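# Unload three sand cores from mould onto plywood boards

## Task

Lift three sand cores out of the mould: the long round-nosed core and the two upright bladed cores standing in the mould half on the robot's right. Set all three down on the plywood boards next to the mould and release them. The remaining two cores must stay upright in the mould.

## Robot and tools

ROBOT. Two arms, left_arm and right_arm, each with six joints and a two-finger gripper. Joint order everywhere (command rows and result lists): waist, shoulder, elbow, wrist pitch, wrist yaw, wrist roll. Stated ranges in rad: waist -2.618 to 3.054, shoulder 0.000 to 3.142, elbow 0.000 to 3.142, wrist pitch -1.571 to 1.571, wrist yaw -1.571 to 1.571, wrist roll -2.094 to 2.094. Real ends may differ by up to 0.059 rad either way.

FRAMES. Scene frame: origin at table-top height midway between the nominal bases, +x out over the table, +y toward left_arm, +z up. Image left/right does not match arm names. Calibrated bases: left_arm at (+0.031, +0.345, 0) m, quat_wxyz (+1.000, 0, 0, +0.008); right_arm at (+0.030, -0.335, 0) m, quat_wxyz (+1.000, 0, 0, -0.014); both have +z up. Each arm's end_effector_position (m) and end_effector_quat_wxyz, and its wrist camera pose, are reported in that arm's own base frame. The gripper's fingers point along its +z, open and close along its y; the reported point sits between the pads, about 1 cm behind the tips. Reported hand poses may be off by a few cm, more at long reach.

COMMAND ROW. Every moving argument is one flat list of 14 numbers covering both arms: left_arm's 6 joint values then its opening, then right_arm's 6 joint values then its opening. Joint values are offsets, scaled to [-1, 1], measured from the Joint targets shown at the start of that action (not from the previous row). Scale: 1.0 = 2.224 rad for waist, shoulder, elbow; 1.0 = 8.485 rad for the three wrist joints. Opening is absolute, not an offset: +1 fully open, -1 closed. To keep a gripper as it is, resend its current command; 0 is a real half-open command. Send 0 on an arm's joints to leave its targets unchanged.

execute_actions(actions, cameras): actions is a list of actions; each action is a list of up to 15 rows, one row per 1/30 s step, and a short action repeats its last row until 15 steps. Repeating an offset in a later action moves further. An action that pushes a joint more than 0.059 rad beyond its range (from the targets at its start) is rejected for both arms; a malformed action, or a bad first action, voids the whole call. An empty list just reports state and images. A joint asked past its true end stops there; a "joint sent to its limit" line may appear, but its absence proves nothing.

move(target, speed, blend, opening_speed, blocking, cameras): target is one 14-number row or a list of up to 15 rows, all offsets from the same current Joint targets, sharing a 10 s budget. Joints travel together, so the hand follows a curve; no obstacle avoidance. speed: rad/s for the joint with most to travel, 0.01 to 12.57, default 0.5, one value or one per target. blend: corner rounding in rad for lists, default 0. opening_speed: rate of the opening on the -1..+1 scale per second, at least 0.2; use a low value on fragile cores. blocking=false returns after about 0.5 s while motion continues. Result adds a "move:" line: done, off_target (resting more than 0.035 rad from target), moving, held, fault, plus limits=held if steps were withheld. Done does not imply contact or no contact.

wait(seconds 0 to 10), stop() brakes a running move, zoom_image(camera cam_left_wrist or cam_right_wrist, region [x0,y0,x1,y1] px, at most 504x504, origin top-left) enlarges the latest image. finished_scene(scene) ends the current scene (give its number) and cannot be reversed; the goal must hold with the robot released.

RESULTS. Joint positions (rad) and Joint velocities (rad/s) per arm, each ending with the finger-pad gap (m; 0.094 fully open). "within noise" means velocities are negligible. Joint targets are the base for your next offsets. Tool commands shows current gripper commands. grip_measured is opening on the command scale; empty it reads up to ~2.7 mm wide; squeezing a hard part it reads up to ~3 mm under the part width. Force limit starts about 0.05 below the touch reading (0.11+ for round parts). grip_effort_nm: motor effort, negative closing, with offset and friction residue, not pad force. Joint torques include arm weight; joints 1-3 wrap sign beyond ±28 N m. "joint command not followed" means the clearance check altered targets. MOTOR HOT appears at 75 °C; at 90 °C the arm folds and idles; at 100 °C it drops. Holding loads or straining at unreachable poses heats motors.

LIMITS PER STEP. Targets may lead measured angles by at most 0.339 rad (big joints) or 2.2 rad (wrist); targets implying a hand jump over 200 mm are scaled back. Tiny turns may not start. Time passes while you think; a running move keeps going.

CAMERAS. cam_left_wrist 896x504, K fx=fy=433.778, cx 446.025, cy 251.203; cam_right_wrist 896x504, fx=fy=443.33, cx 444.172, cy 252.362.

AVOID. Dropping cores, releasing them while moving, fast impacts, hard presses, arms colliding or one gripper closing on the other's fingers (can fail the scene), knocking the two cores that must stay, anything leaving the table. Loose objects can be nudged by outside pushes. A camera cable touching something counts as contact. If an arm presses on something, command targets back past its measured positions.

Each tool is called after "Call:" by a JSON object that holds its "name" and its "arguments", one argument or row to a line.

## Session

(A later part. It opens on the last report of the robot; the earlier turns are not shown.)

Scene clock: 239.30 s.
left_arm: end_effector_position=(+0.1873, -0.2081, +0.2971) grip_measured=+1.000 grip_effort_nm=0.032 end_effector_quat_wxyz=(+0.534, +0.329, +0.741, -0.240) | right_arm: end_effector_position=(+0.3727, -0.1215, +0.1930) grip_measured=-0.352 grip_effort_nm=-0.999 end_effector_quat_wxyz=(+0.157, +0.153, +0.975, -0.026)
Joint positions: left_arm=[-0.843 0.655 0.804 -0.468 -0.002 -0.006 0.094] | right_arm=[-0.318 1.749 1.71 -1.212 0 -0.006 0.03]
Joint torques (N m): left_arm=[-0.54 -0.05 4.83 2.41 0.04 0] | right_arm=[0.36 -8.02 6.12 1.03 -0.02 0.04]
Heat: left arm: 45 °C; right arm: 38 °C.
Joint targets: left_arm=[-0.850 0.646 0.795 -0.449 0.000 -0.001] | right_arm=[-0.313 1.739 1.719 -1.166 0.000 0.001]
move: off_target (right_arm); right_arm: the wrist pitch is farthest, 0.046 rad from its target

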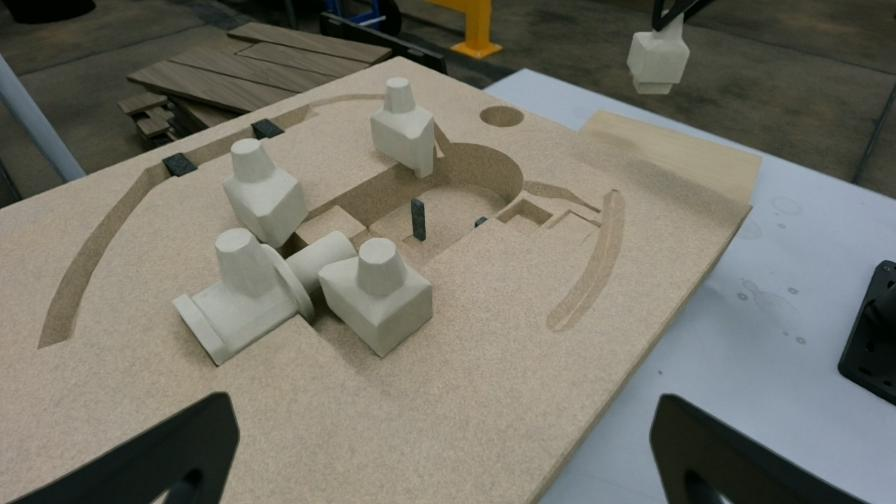

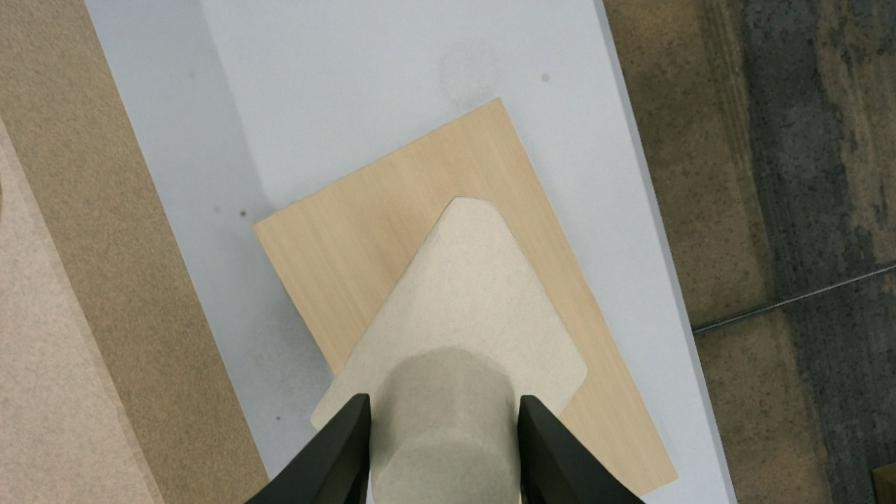

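Call:
{"name": "move", "arguments": {
  "target": [0,0,0,0,0,0,1,0,-0.022,-0.1322,0.029,0,0,-0.55],
  "speed": 0.3
}}

Call:
{"name": "zoom_image", "arguments": {
  "camera": "cam_left_wrist",
  "region": [540, 30, 790, 230]
}}

Scene clock: 251.30 s.
left_arm: end_effector_position=(+0.1873, -0.2081, +0.2971) grip_measured=+1.000 grip_effort_nm=0.027 end_effector_quat_wxyz=(+0.534, +0.329, +0.741, -0.240) | right_arm: end_effector_position=(+0.3676, -0.1191, +0.1217) grip_measured=-0.352 grip_effort_nm=-0.999 end_effector_quat_wxyz=(+0.143, +0.153, +0.978, -0.023)
Joint positions: left_arm=[-0.843 0.655 0.804 -0.468 -0.002 -0.006 0.094] | right_arm=[-0.316 1.738 1.422 -0.964 -0.001 -0.005 0.03]
Joint torques (N m): left_arm=[-0.51 -0.13 4.78 2.4 0.07 -0.01] | right_arm=[0.23 -11.14 5.83 0.98 0.01 0.04]
Heat: left arm: 46 °C; right arm: 38 °C.
Joint targets: left_arm=[-0.850 0.646 0.795 -0.449 0.000 -0.001] | right_arm=[-0.314 1.690 1.425 -0.920 0.000 0.001]
move: off_target (right_arm); right_arm: the shoulder is farthest, 0.048 rad from its target

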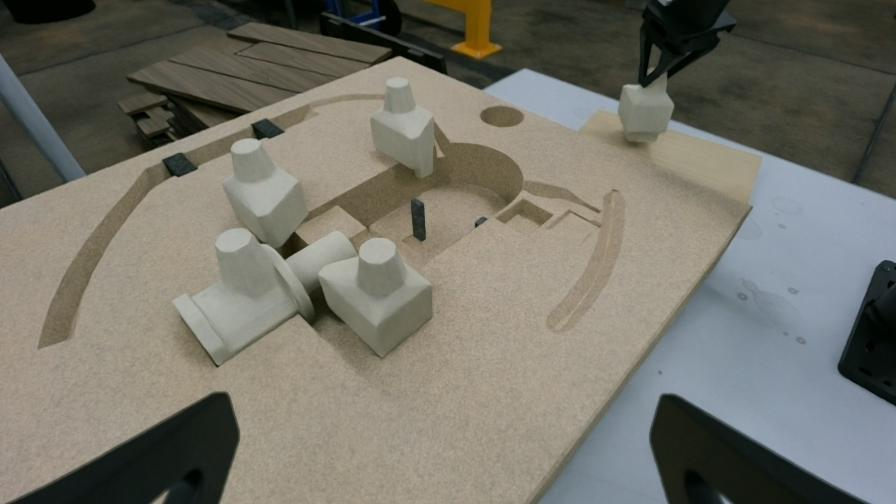

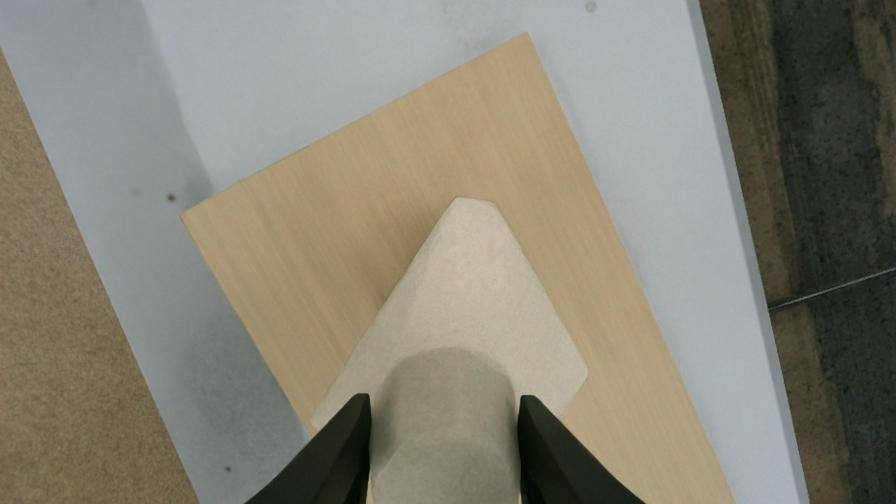

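Scaled by 2.016.

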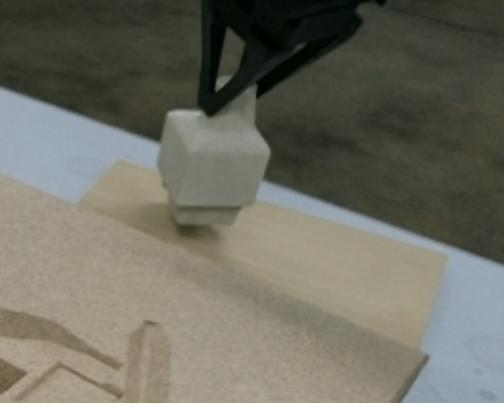

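Call:
{"name": "move", "arguments": {
  "target": [0,0,0,0,0,0,1,0,0,-0.0157,0.00825,0,0,-0.55],
  "speed": 0.15
}}

Call:
{"name": "zoom_image", "arguments": {
  "camera": "cam_left_wrist",
  "region": [540, 30, 790, 230]
}}

Scene clock: 255.67 s.
left_arm: end_effector_position=(+0.1873, -0.2081, +0.2971) grip_measured=+1.000 grip_effort_nm=0.027 end_effector_quat_wxyz=(+0.534, +0.329, +0.741, -0.240) | right_arm: end_effector_position=(+0.3733, -0.1210, +0.1213) grip_measured=-0.353 grip_effort_nm=-1.004 end_effector_quat_wxyz=(+0.162, +0.153, +0.975, -0.026)
Joint positions: left_arm=[-0.843 0.655 0.804 -0.468 -0.002 -0.006 0.094] | right_arm=[-0.316 1.726 1.395 -0.91 -0.001 -0.005 0.03]
Joint torques (N m): left_arm=[-0.46 -0.1 4.77 2.4 0.03 0] | right_arm=[0.23 -10.13 5.26 1.22 0.01 0.04]
Heat: left arm: 46 °C; right arm: 39 °C.
Joint targets: left_arm=[-0.850 0.646 0.795 -0.449 0.000 -0.001] | right_arm=[-0.314 1.690 1.389 -0.850 0.000 0.002]
move: off_target (right_arm); right_arm: the wrist pitch is farthest, 0.060 rad from its target

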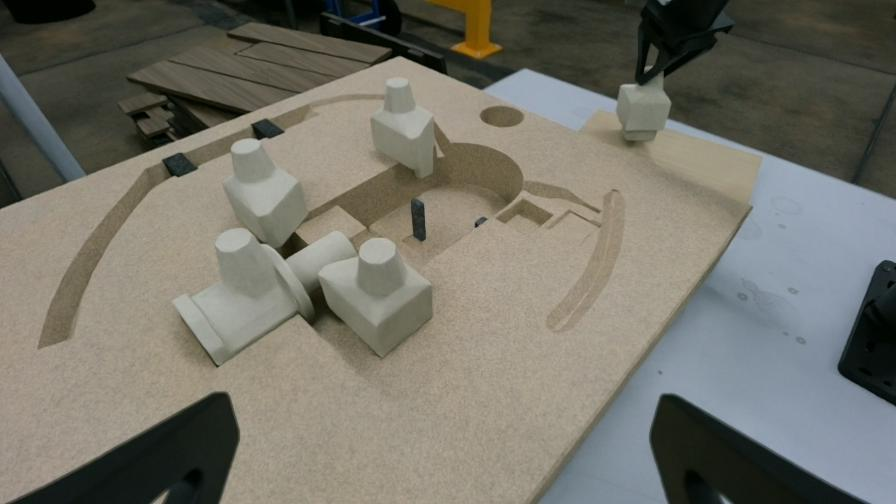

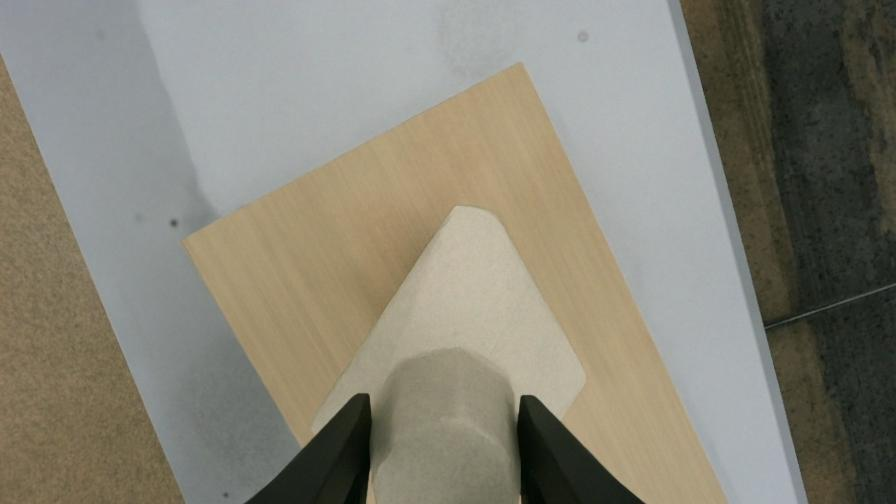

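Scaled by 2.016.

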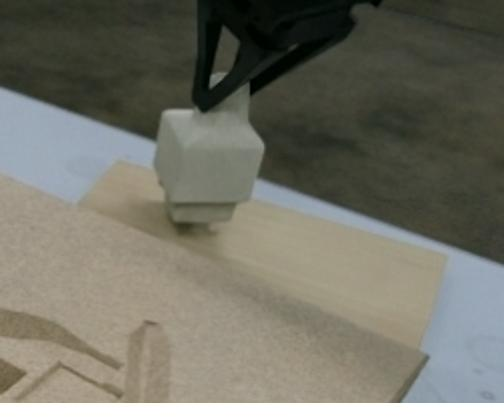

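Call:
{"name": "move", "arguments": {
  "target": [0,0,0,0,0,0,1,0,0,0,0,0,0,-0.28],
  "opening_speed": 0.2
}}

Call:
{"name": "zoom_image", "arguments": {
  "camera": "cam_left_wrist",
  "region": [540, 30, 790, 230]
}}

Scene clock: 264.57 s.
left_arm: end_effector_position=(+0.1873, -0.2081, +0.2971) grip_measured=+1.000 grip_effort_nm=0.032 end_effector_quat_wxyz=(+0.534, +0.329, +0.741, -0.240) | right_arm: end_effector_position=(+0.3805, -0.1225, +0.1235) grip_measured=-0.282 grip_effort_nm=0.159 end_effector_quat_wxyz=(+0.178, +0.152, +0.972, -0.026)
Joint positions: left_arm=[-0.843 0.655 0.804 -0.468 -0.002 -0.006 0.094] | right_arm=[-0.316 1.726 1.393 -0.876 -0.005 -0.005 0.034]
Joint torques (N m): left_arm=[-0.55 -0.21 4.83 2.42 0.01 0.03] | right_arm=[0.2 -10.18 5.38 0.92 0.04 0.04]
Heat: left arm: 46 °C; right arm: 41 °C.
Joint targets: left_arm=[-0.850 0.646 0.795 -0.449 0.000 -0.001] | right_arm=[-0.314 1.690 1.390 -0.850 0.000 0.002]
move: off_target (right_arm); right_arm: the shoulder is farthest, 0.036 rad from its target

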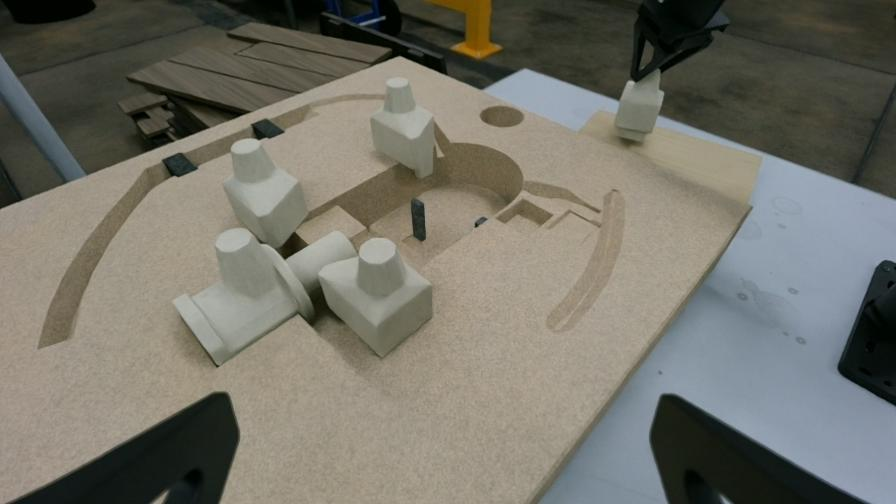

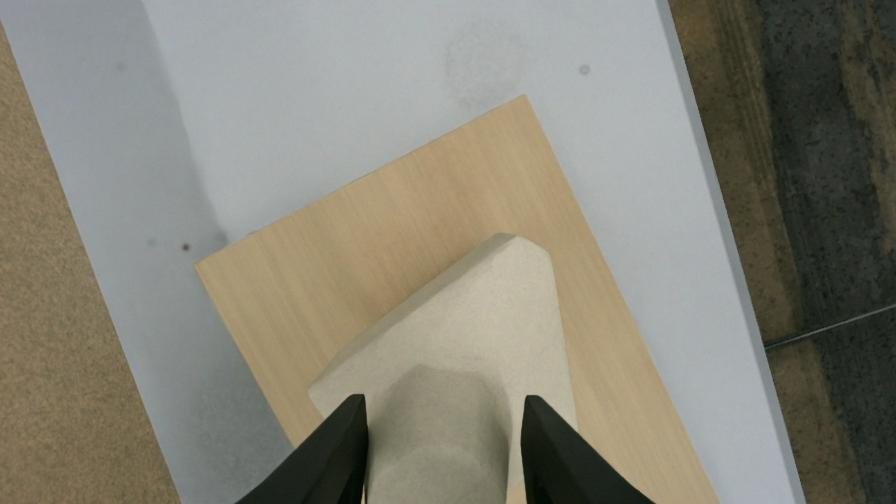

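Scaled by 2.016.

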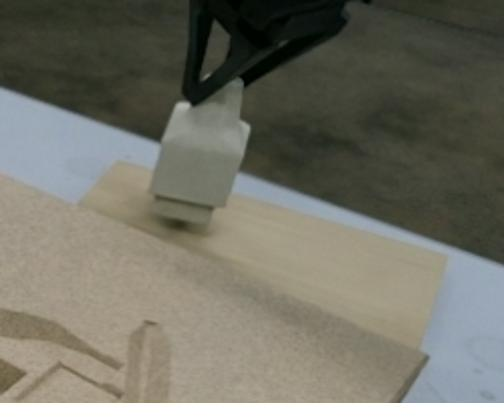

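Call:
{"name": "move", "arguments": {
  "target": [0,0,0,0,0,0,1,0,0,0,0,0,0,-0.2],
  "opening_speed": 0.2
}}

Call:
{"name": "zoom_image", "arguments": {
  "camera": "cam_left_wrist",
  "region": [560, 50, 760, 200]
}}

Scene clock: 288.87 s.
left_arm: end_effector_position=(+0.1873, -0.2081, +0.2972) grip_measured=+1.000 grip_effort_nm=0.037 end_effector_quat_wxyz=(+0.534, +0.329, +0.741, -0.240) | right_arm: end_effector_position=(+0.3807, -0.1225, +0.1236) grip_measured=-0.203 grip_effort_nm=0.173 end_effector_quat_wxyz=(+0.178, +0.152, +0.972, -0.026)
Joint positions: left_arm=[-0.843 0.655 0.804 -0.468 -0.002 -0.006 0.094] | right_arm=[-0.316 1.726 1.393 -0.875 -0.006 -0.005 0.037]
Joint torques (N m): left_arm=[-0.5 -0.16 4.78 2.41 0.03 0] | right_arm=[0.24 -10.17 5.44 0.91 0.04 0.04]
Heat: left arm: 48 °C; right arm: 43 °C.
Joint targets: left_arm=[-0.850 0.646 0.795 -0.449 0.000 -0.001] | right_arm=[-0.314 1.690 1.390 -0.850 0.000 0.002]
move: off_target (right_arm); right_arm: the shoulder is farthest, 0.036 rad from its target

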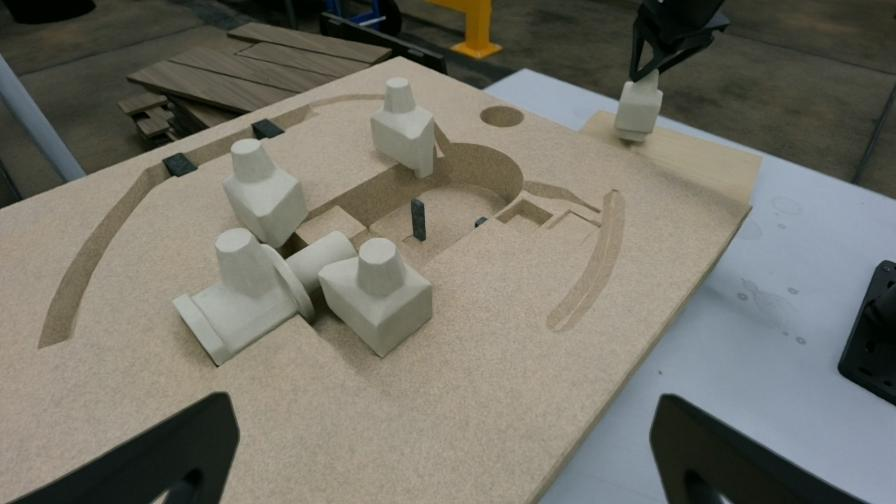

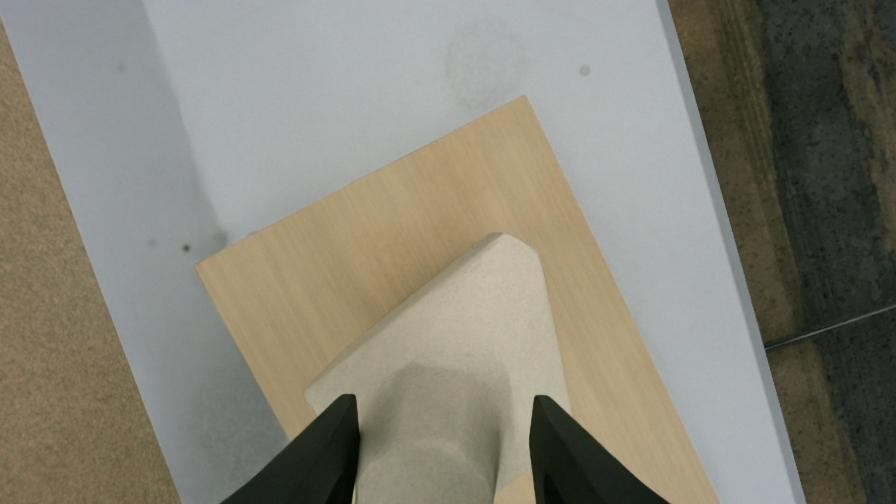

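Scaled by 2.520.

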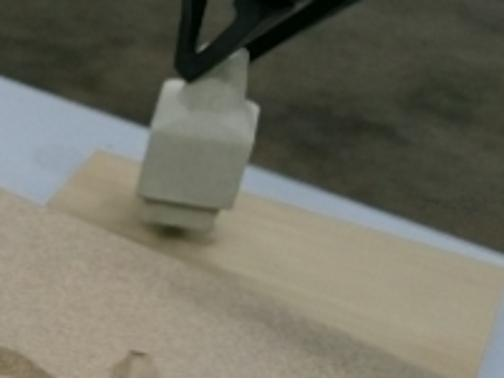

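Call:
{"name": "move", "arguments": {
  "target": [0,0,0,0,0,0,1,0,0,0,0,0,0,-0.5],
  "opening_speed": 0.2,
  "cameras": ["cam_right_wrist"]
}}

Call:
{"name": "move", "arguments": {
  "target": [
    [0,0,0,0,0,0,1,0,0,0.0585,-0.0153,0,0,-0.5],
    [0,0,0,0,0,0,1,-0.0207,-0.3296,-0.498,0.1443,0,0,-0.5]
  ],
  "speed": 0.4
}}

Call:
{"name": "zoom_image", "arguments": {
  "camera": "cam_left_wrist",
  "region": [560, 0, 860, 200]
}}

Scene clock: 317.90 s.
left_arm: end_effector_position=(+0.1873, -0.2081, +0.2972) grip_measured=+1.000 grip_effort_nm=0.027 end_effector_quat_wxyz=(+0.534, +0.329, +0.741, -0.240) | right_arm: end_effector_position=(+0.3824, -0.1217, +0.1241) grip_measured=-0.410 grip_effort_nm=-1.004 end_effector_quat_wxyz=(+0.182, +0.151, +0.971, -0.023)
Joint positions: left_arm=[-0.843 0.655 0.804 -0.468 -0.002 -0.006 0.094] | right_arm=[-0.316 1.726 1.393 -0.87 -0.013 -0.005 0.028]
Joint torques (N m): left_arm=[-0.53 -0.13 4.78 2.43 0.05 -0.01] | right_arm=[0.21 -10.19 5.45 0.88 0.11 0.03]
Heat: left arm: 49 °C; right arm: 44 °C.
Joint targets: left_arm=[-0.850 0.646 0.795 -0.449 0.000 -0.001] | right_arm=[-0.314 1.690 1.390 -0.850 0.000 0.001]
move: off_target (right_arm); right_arm: the shoulder is farthest, 0.036 rad from its target
Images, in order (width x height): cam_right_wrist 896x504.

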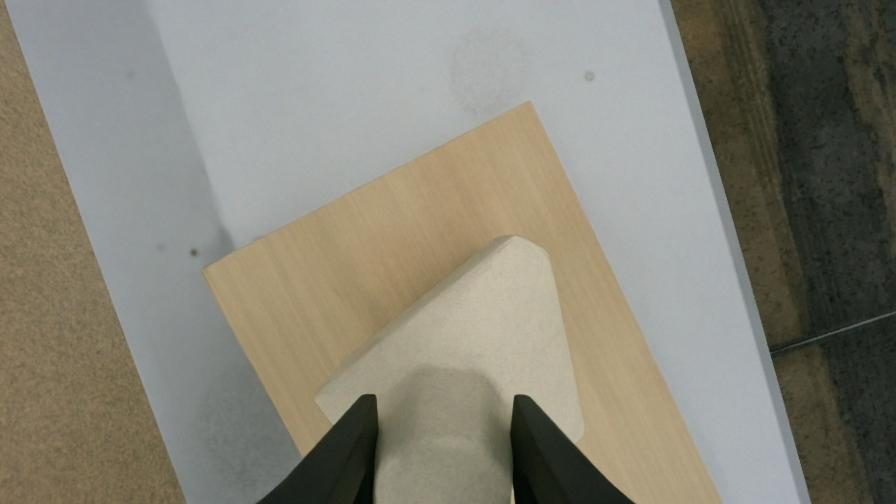

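Scene clock: 322.27 s.
left_arm: end_effector_position=(+0.1873, -0.2081, +0.2972) grip_measured=+1.000 grip_effort_nm=0.032 end_effector_quat_wxyz=(+0.534, +0.329, +0.741, -0.240) | right_arm: end_effector_position=(+0.3023, -0.1093, +0.1133) grip_measured=-0.411 grip_effort_nm=-1.004 end_effector_quat_wxyz=(+0.518, +0.146, +0.838, -0.092)
Joint positions: left_arm=[-0.843 0.655 0.804 -0.468 -0.002 -0.006 0.094] | right_arm=[-0.352 0.987 0.274 0.251 -0.004 -0.005 0.028]
Joint torques (N m): left_arm=[-0.54 -0.14 4.78 2.41 0.05 0.02] | right_arm=[-0.61 -4.07 6.54 2.64 0.02 0.03]
Heat: left arm: 49 °C; right arm: 43 °C.
Joint targets: left_arm=[-0.850 0.646 0.795 -0.449 0.000 -0.001] | right_arm=[-0.359 0.957 0.282 0.375 0.000 0.001]
move: off_target (right_arm); right_arm: the wrist pitch is farthest, 0.124 rad from its target

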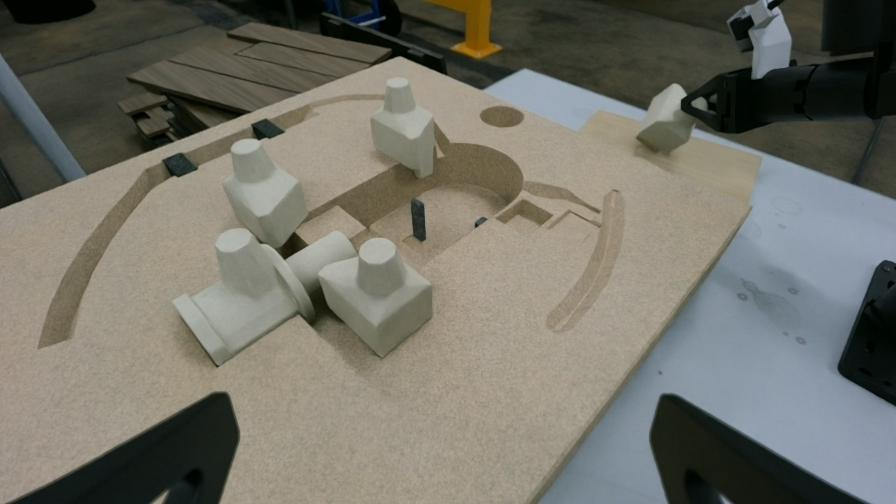

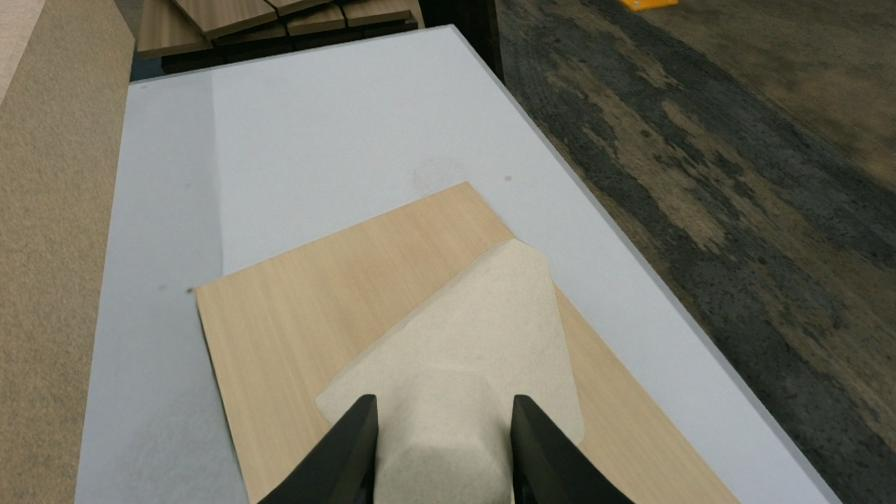

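Scaled by 1.680.

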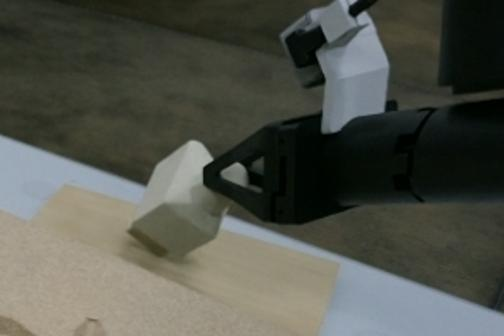

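Call:
{"name": "move", "arguments": {
  "target": [0,0,0,0,0,0,1,0,0.1767,-0.0571,0.0772,0,0,-0.5],
  "speed": 0.25
}}

Call:
{"name": "zoom_image", "arguments": {
  "camera": "cam_left_wrist",
  "region": [560, 0, 860, 200]
}}

Scene clock: 335.43 s.
left_arm: end_effector_position=(+0.1873, -0.2081, +0.2972) grip_measured=+1.000 grip_effort_nm=0.037 end_effector_quat_wxyz=(+0.534, +0.329, +0.741, -0.240) | right_arm: end_effector_position=(+0.3263, -0.1190, +0.1049) grip_measured=-0.411 grip_effort_nm=-1.004 end_effector_quat_wxyz=(+0.598, +0.138, +0.782, -0.108)
Joint positions: left_arm=[-0.843 0.655 0.804 -0.468 -0.002 -0.006 0.094] | right_arm=[-0.352 1.351 0.152 0.934 0.001 -0.005 0.028]
Joint torques (N m): left_arm=[-0.59 -0.12 4.7 2.39 0.06 0.01] | right_arm=[-0.64 -2.99 4.63 2.47 -0.02 0.02]
Heat: left arm: 49 °C; right arm: 41 °C.
Joint targets: left_arm=[-0.850 0.646 0.795 -0.449 0.000 -0.001] | right_arm=[-0.359 1.350 0.155 1.030 0.000 0.001]
move: off_target (right_arm); right_arm: the wrist pitch is farthest, 0.096 rad from its target

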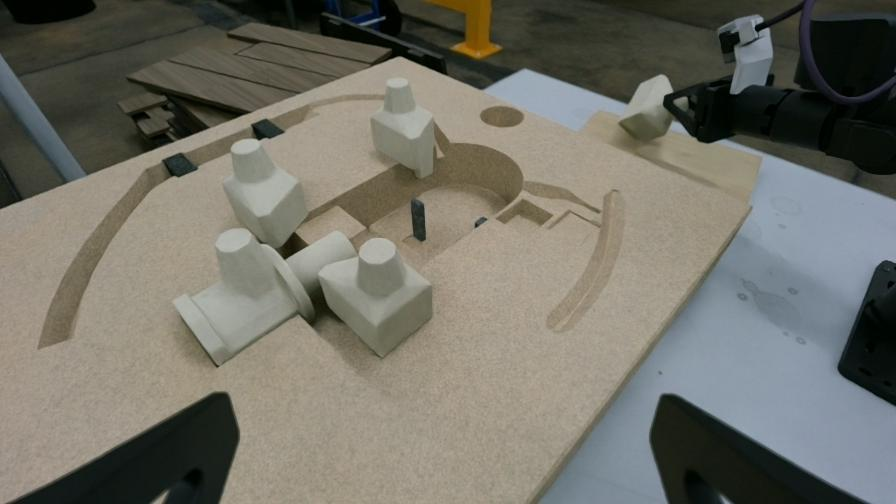

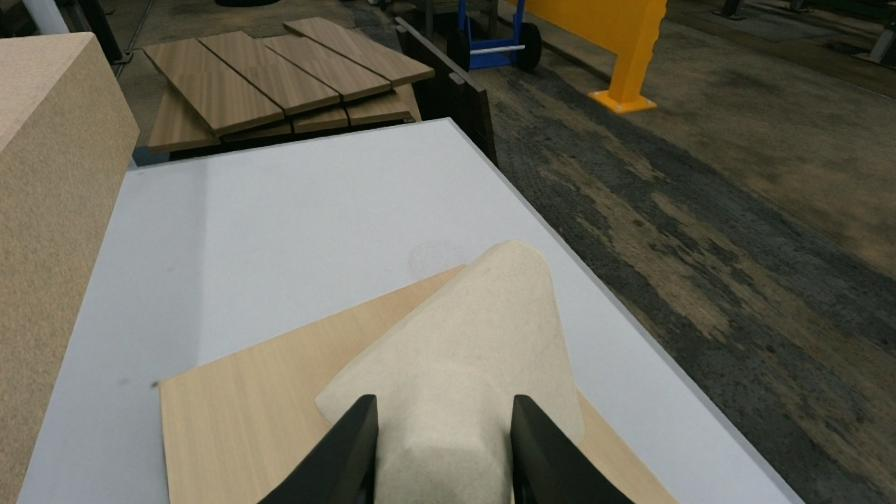

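Scaled by 1.680.

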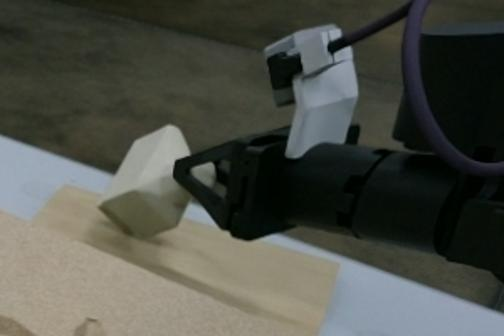

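Call:
{"name": "move", "arguments": {
  "target": [0,0,0,0,0,0,1,0,0.0674,-0.0121,0.0212,0,0,-0.5],
  "speed": 0.15
}}

Call:
{"name": "zoom_image", "arguments": {
  "camera": "cam_left_wrist",
  "region": [560, 0, 860, 200]
}}

Scene clock: 339.67 s.
left_arm: end_effector_position=(+0.1873, -0.2081, +0.2972) grip_measured=+1.000 grip_effort_nm=0.037 end_effector_quat_wxyz=(+0.534, +0.329, +0.741, -0.240) | right_arm: end_effector_position=(+0.3303, -0.1205, +0.1010) grip_measured=-0.411 grip_effort_nm=-1.004 end_effector_quat_wxyz=(+0.617, +0.135, +0.767, -0.112)
Joint positions: left_arm=[-0.843 0.655 0.804 -0.468 -0.002 -0.006 0.094] | right_arm=[-0.352 1.495 0.13 1.149 0.001 -0.005 0.028]
Joint torques (N m): left_arm=[-0.58 -0.14 4.74 2.4 0.05 0.02] | right_arm=[-0.61 -3.08 3.6 2.12 -0.02 0.03]
Heat: left arm: 50 °C; right arm: 43 °C.
Joint targets: left_arm=[-0.850 0.646 0.795 -0.449 0.000 -0.001] | right_arm=[-0.359 1.500 0.128 1.210 0.000 0.001]
move: off_target (right_arm); right_arm: the wrist pitch is farthest, 0.061 rad from its target

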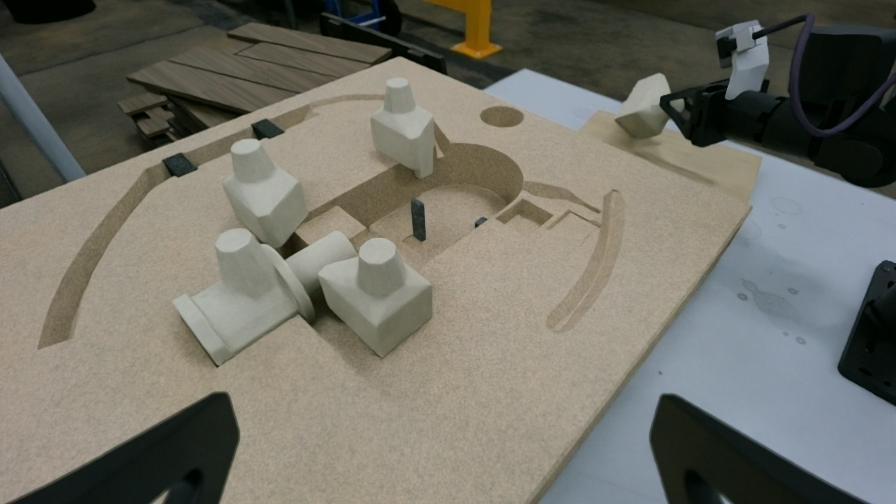

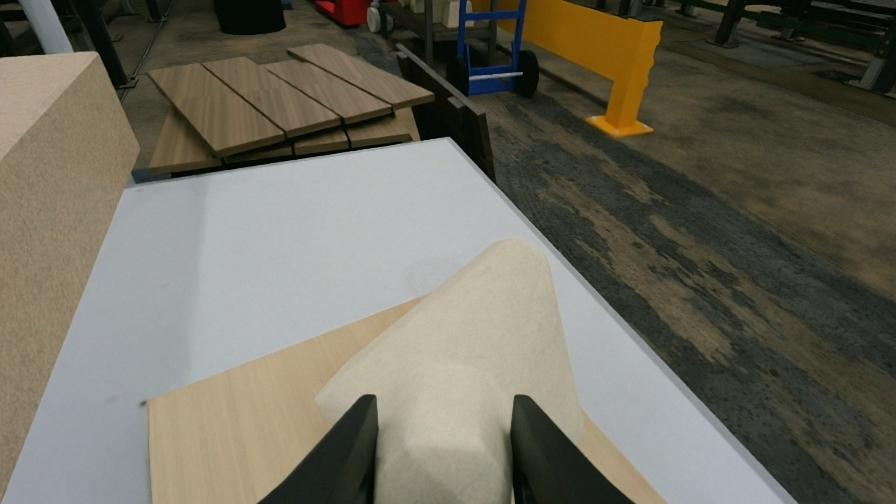

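Scaled by 1.680.

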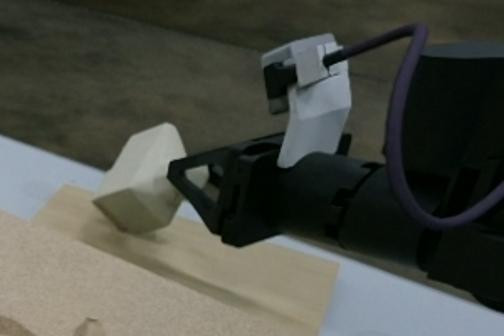

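Call:
{"name": "move", "arguments": {
  "target": [0,0,0,0,0,0,1,-0.015,0.07,-0.02,0.0236,0,0,-0.5],
  "speed": 0.12
}}

Call:
{"name": "zoom_image", "arguments": {
  "camera": "cam_left_wrist",
  "region": [560, 0, 860, 200]
}}

Scene clock: 346.93 s.
left_arm: end_effector_position=(+0.1873, -0.2081, +0.2972) grip_measured=+1.000 grip_effort_nm=0.037 end_effector_quat_wxyz=(+0.534, +0.329, +0.741, -0.240) | right_arm: end_effector_position=(+0.3251, -0.1253, +0.0949) grip_measured=-0.411 grip_effort_nm=-1.004 end_effector_quat_wxyz=(+0.633, +0.139, +0.753, -0.116)
Joint positions: left_arm=[-0.843 0.655 0.804 -0.468 -0.002 -0.006 0.094] | right_arm=[-0.379 1.645 0.091 1.381 -0.016 -0.001 0.028]
Joint torques (N m): left_arm=[-0.53 -0.12 4.89 2.42 0.07 -0.01] | right_arm=[-1.21 -3.04 2.26 1.81 0.15 -0.01]
Heat: left arm: 50 °C; right arm: 42 °C.
Joint targets: left_arm=[-0.850 0.646 0.795 -0.449 0.000 -0.001] | right_arm=[-0.393 1.656 0.083 1.410 0.000 0.001]
move: done

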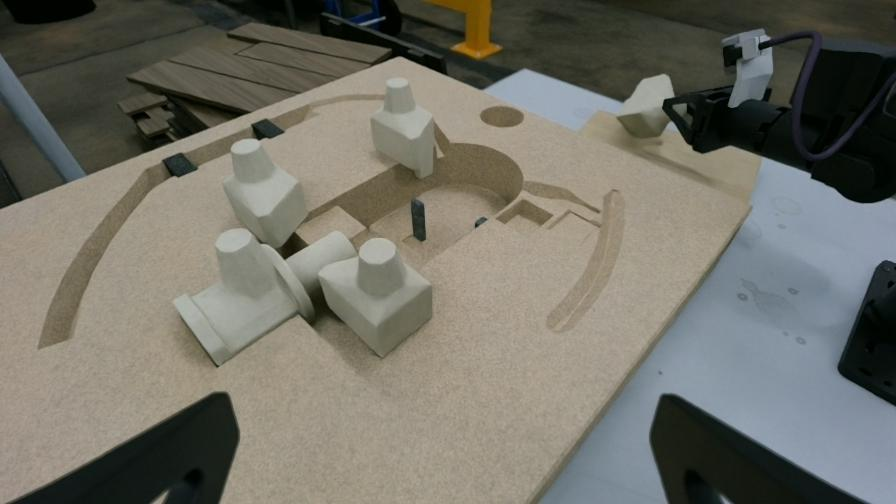

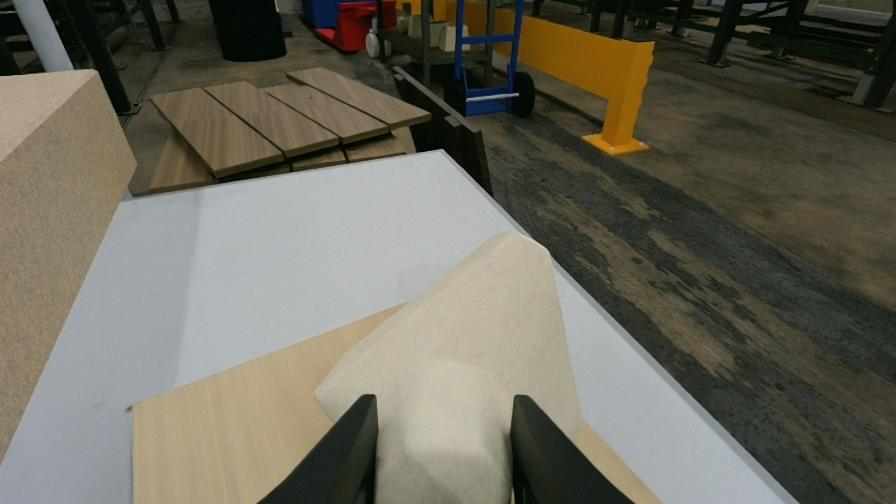

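Scaled by 1.680.

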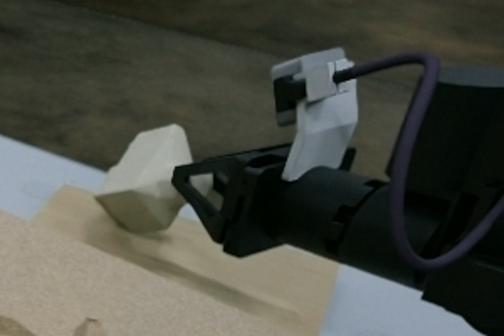

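Call:
{"name": "move", "arguments": {
  "target": [0,0,0,0,0,0,1,0.006,0,0,0,0,0,-0.42],
  "opening_speed": 0.2,
  "cameras": ["cam_left_wrist"]
}}

Call:
{"name": "move", "arguments": {
  "target": [0,0,0,0,0,0,1,0,0,0,-0.008,0,0,-0.42],
  "speed": 0.1
}}

Call:
{"name": "zoom_image", "arguments": {
  "camera": "cam_left_wrist",
  "region": [560, 0, 860, 200]
}}

Scene clock: 353.30 s.
left_arm: end_effector_position=(+0.1873, -0.2081, +0.2972) grip_measured=+1.000 grip_effort_nm=0.032 end_effector_quat_wxyz=(+0.534, +0.329, +0.741, -0.240) | right_arm: end_effector_position=(+0.3252, -0.1253, +0.0950) grip_measured=-0.411 grip_effort_nm=-1.009 end_effector_quat_wxyz=(+0.633, +0.139, +0.753, -0.115)
Joint positions: left_arm=[-0.843 0.655 0.804 -0.468 -0.002 -0.006 0.094] | right_arm=[-0.379 1.645 0.091 1.382 -0.016 -0.001 0.028]
Joint torques (N m): left_arm=[-0.57 -0.14 4.77 2.4 0.04 0.01] | right_arm=[-0.05 -3 2.29 1.81 0.15 -0.02]
Heat: left arm: 50 °C; right arm: 43 °C.
Joint targets: left_arm=[-0.850 0.646 0.795 -0.449 0.000 -0.001] | right_arm=[-0.380 1.655 0.084 1.410 0.000 0.002]
move: done
Images, in order (width x height): cam_left_wrist 896x504.

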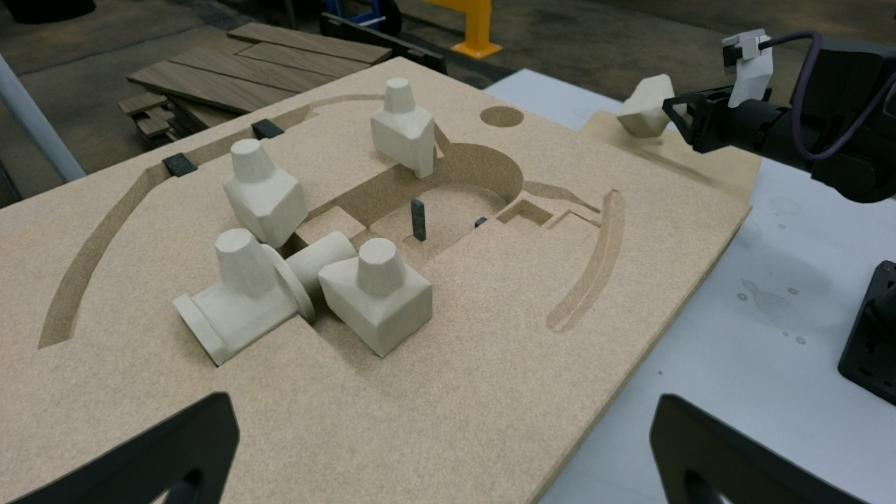

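Scene clock: 354.20 s.
left_arm: end_effector_position=(+0.1873, -0.2081, +0.2972) grip_measured=+1.000 grip_effort_nm=0.027 end_effector_quat_wxyz=(+0.534, +0.329, +0.741, -0.240) | right_arm: end_effector_position=(+0.3250, -0.1252, +0.0941) grip_measured=-0.411 grip_effort_nm=-1.004 end_effector_quat_wxyz=(+0.631, +0.139, +0.754, -0.115)
Joint positions: left_arm=[-0.843 0.655 0.804 -0.468 -0.002 -0.006 0.094] | right_arm=[-0.379 1.645 0.091 1.378 -0.016 -0.001 0.028]
Joint torques (N m): left_arm=[-0.51 -0.18 4.77 2.39 0.04 -0.02] | right_arm=[-0.08 -3.02 2.28 1.22 0.15 -0.02]
Heat: left arm: 50 °C; right arm: 43 °C.
Joint targets: left_arm=[-0.850 0.646 0.795 -0.449 0.000 -0.001] | right_arm=[-0.380 1.655 0.084 1.342 0.000 0.001]
move: off_target (right_arm); right_arm: the wrist pitch is farthest, 0.036 rad from its target

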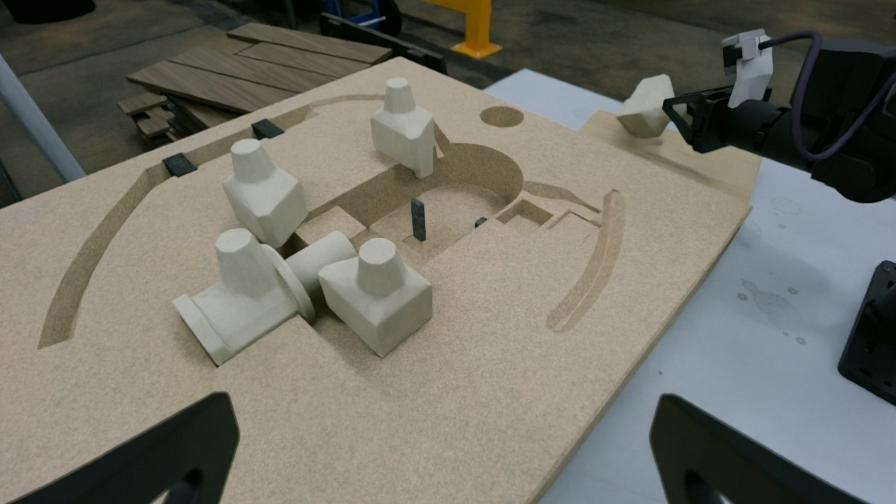

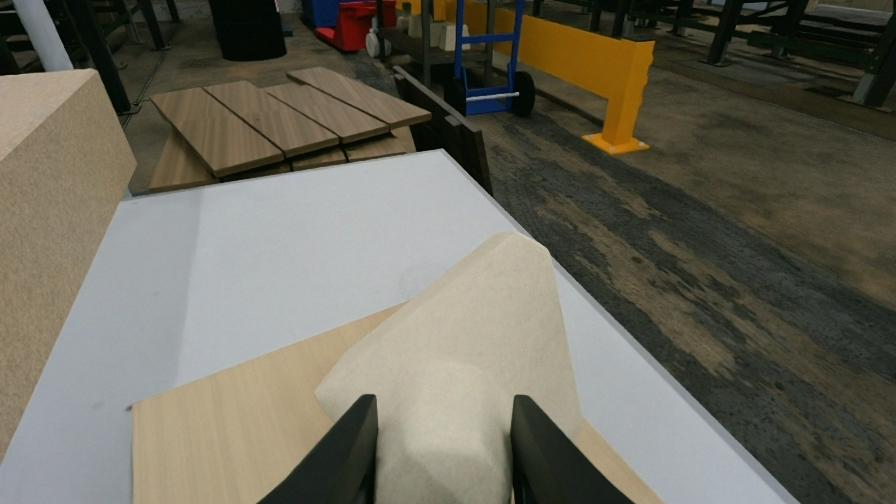

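Scaled by 1.680.

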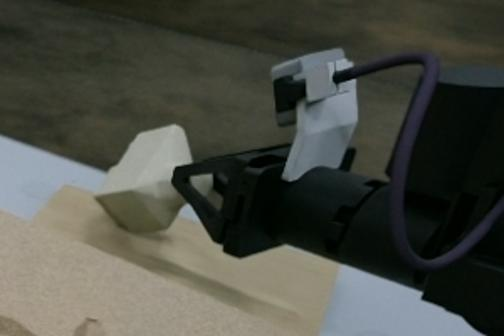

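Call:
{"name": "move", "arguments": {
  "target": [0,0,0,0,0,0,1,0,0,0,-0.012,0,0,-0.42],
  "speed": 0.1
}}

Call:
{"name": "zoom_image", "arguments": {
  "camera": "cam_left_wrist",
  "region": [560, 0, 860, 200]
}}

Scene clock: 357.50 s.
left_arm: end_effector_position=(+0.1873, -0.2081, +0.2972) grip_measured=+1.000 grip_effort_nm=0.037 end_effector_quat_wxyz=(+0.534, +0.329, +0.741, -0.240) | right_arm: end_effector_position=(+0.3241, -0.1251, +0.0896) grip_measured=-0.411 grip_effort_nm=-1.004 end_effector_quat_wxyz=(+0.624, +0.141, +0.760, -0.114)
Joint positions: left_arm=[-0.843 0.655 0.804 -0.468 -0.002 -0.006 0.094] | right_arm=[-0.379 1.645 0.091 1.359 -0.015 -0.001 0.028]
Joint torques (N m): left_arm=[-0.53 -0.14 4.79 2.41 0.04 0] | right_arm=[-0.03 -2.99 2.32 0.46 0.12 -0.01]
Heat: left arm: 50 °C; right arm: 42 °C.
Joint targets: left_arm=[-0.850 0.646 0.795 -0.449 0.000 -0.001] | right_arm=[-0.380 1.655 0.084 1.240 0.000 0.001]
move: off_target (right_arm); right_arm: the wrist pitch is farthest, 0.119 rad from its target

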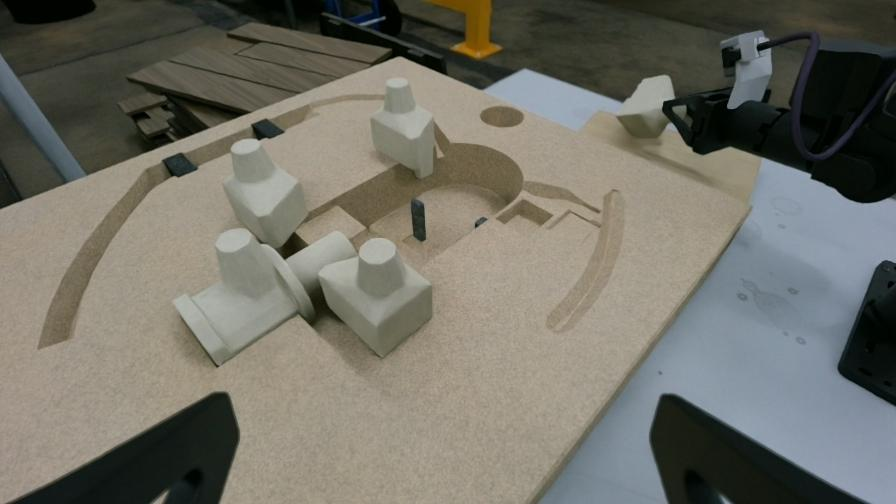

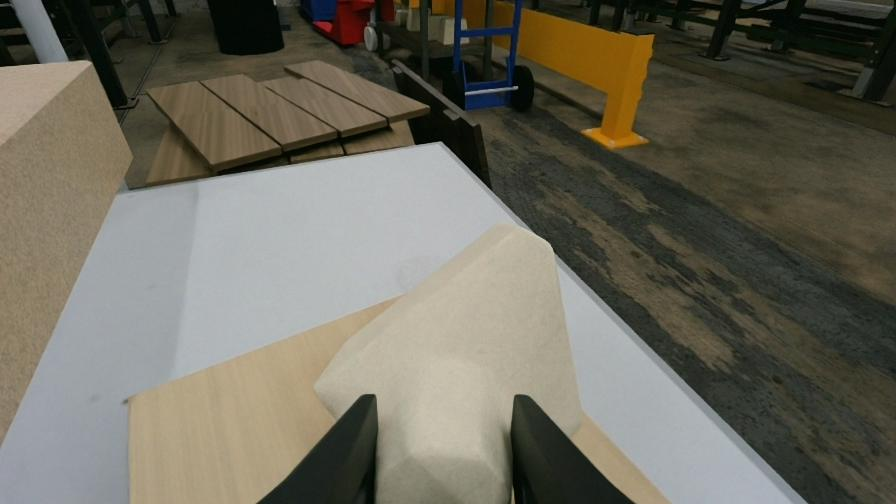

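Scaled by 1.680.

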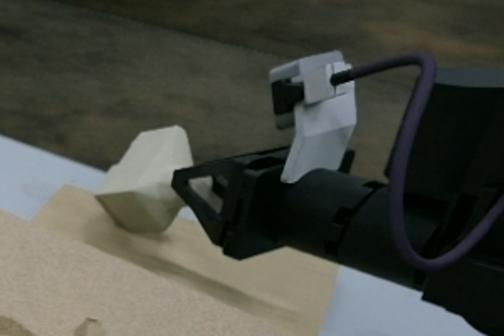

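Call:
{"name": "move", "arguments": {
  "target": [0,0,0,0,0,0,1,0,0,0,0,0,0,-0.39],
  "opening_speed": 0.2
}}

Call:
{"name": "zoom_image", "arguments": {
  "camera": "cam_left_wrist",
  "region": [560, 0, 860, 200]
}}

Scene clock: 360.07 s.
left_arm: end_effector_position=(+0.1873, -0.2081, +0.2972) grip_measured=+1.000 grip_effort_nm=0.032 end_effector_quat_wxyz=(+0.534, +0.329, +0.741, -0.240) | right_arm: end_effector_position=(+0.3237, -0.1251, +0.0876) grip_measured=-0.385 grip_effort_nm=-0.237 end_effector_quat_wxyz=(+0.621, +0.141, +0.762, -0.114)
Joint positions: left_arm=[-0.843 0.655 0.804 -0.468 -0.002 -0.006 0.094] | right_arm=[-0.379 1.645 0.091 1.351 -0.014 -0.001 0.029]
Joint torques (N m): left_arm=[-0.46 -0.16 4.74 2.41 0.05 0.01] | right_arm=[-0.03 -3 2.3 0.54 0.12 -0.01]
Heat: left arm: 50 °C; right arm: 41 °C.
Joint targets: left_arm=[-0.850 0.646 0.795 -0.449 0.000 -0.001] | right_arm=[-0.380 1.655 0.084 1.240 0.000 0.001]
move: off_target (right_arm); right_arm: the wrist pitch is farthest, 0.111 rad from its target

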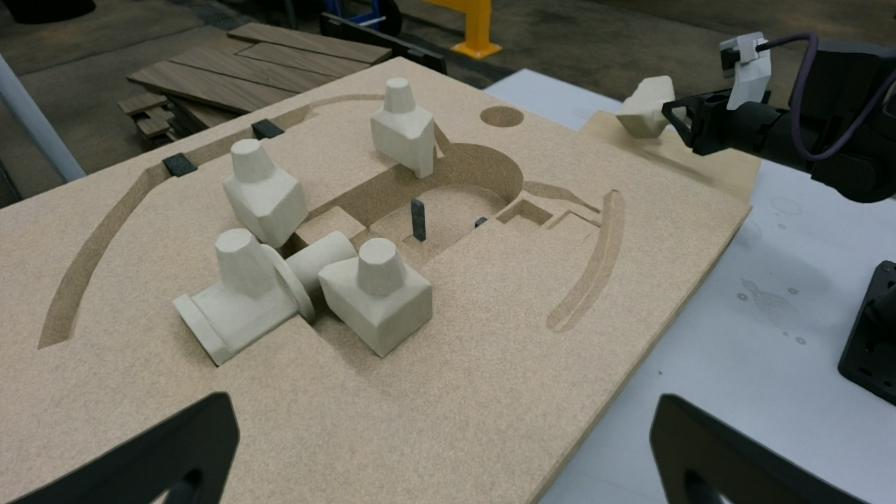

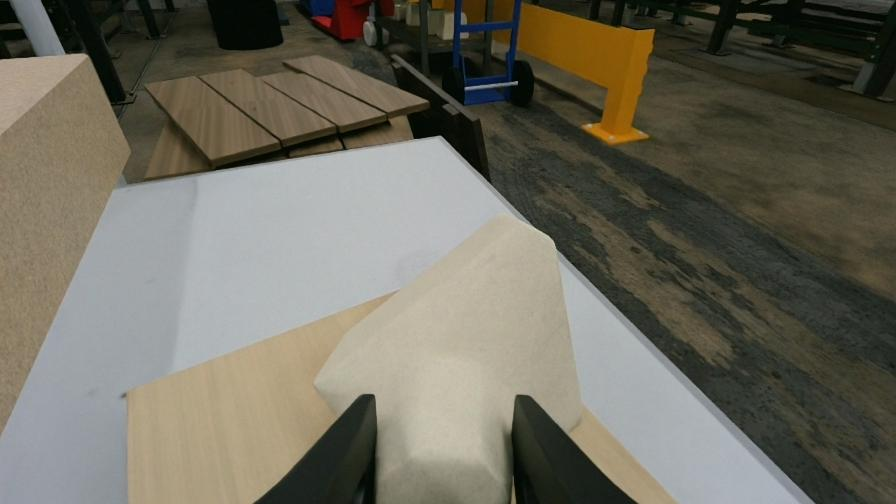

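Scaled by 1.680.

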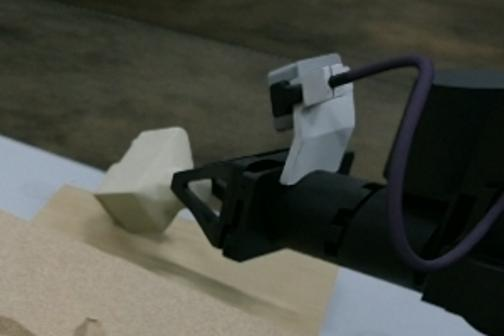

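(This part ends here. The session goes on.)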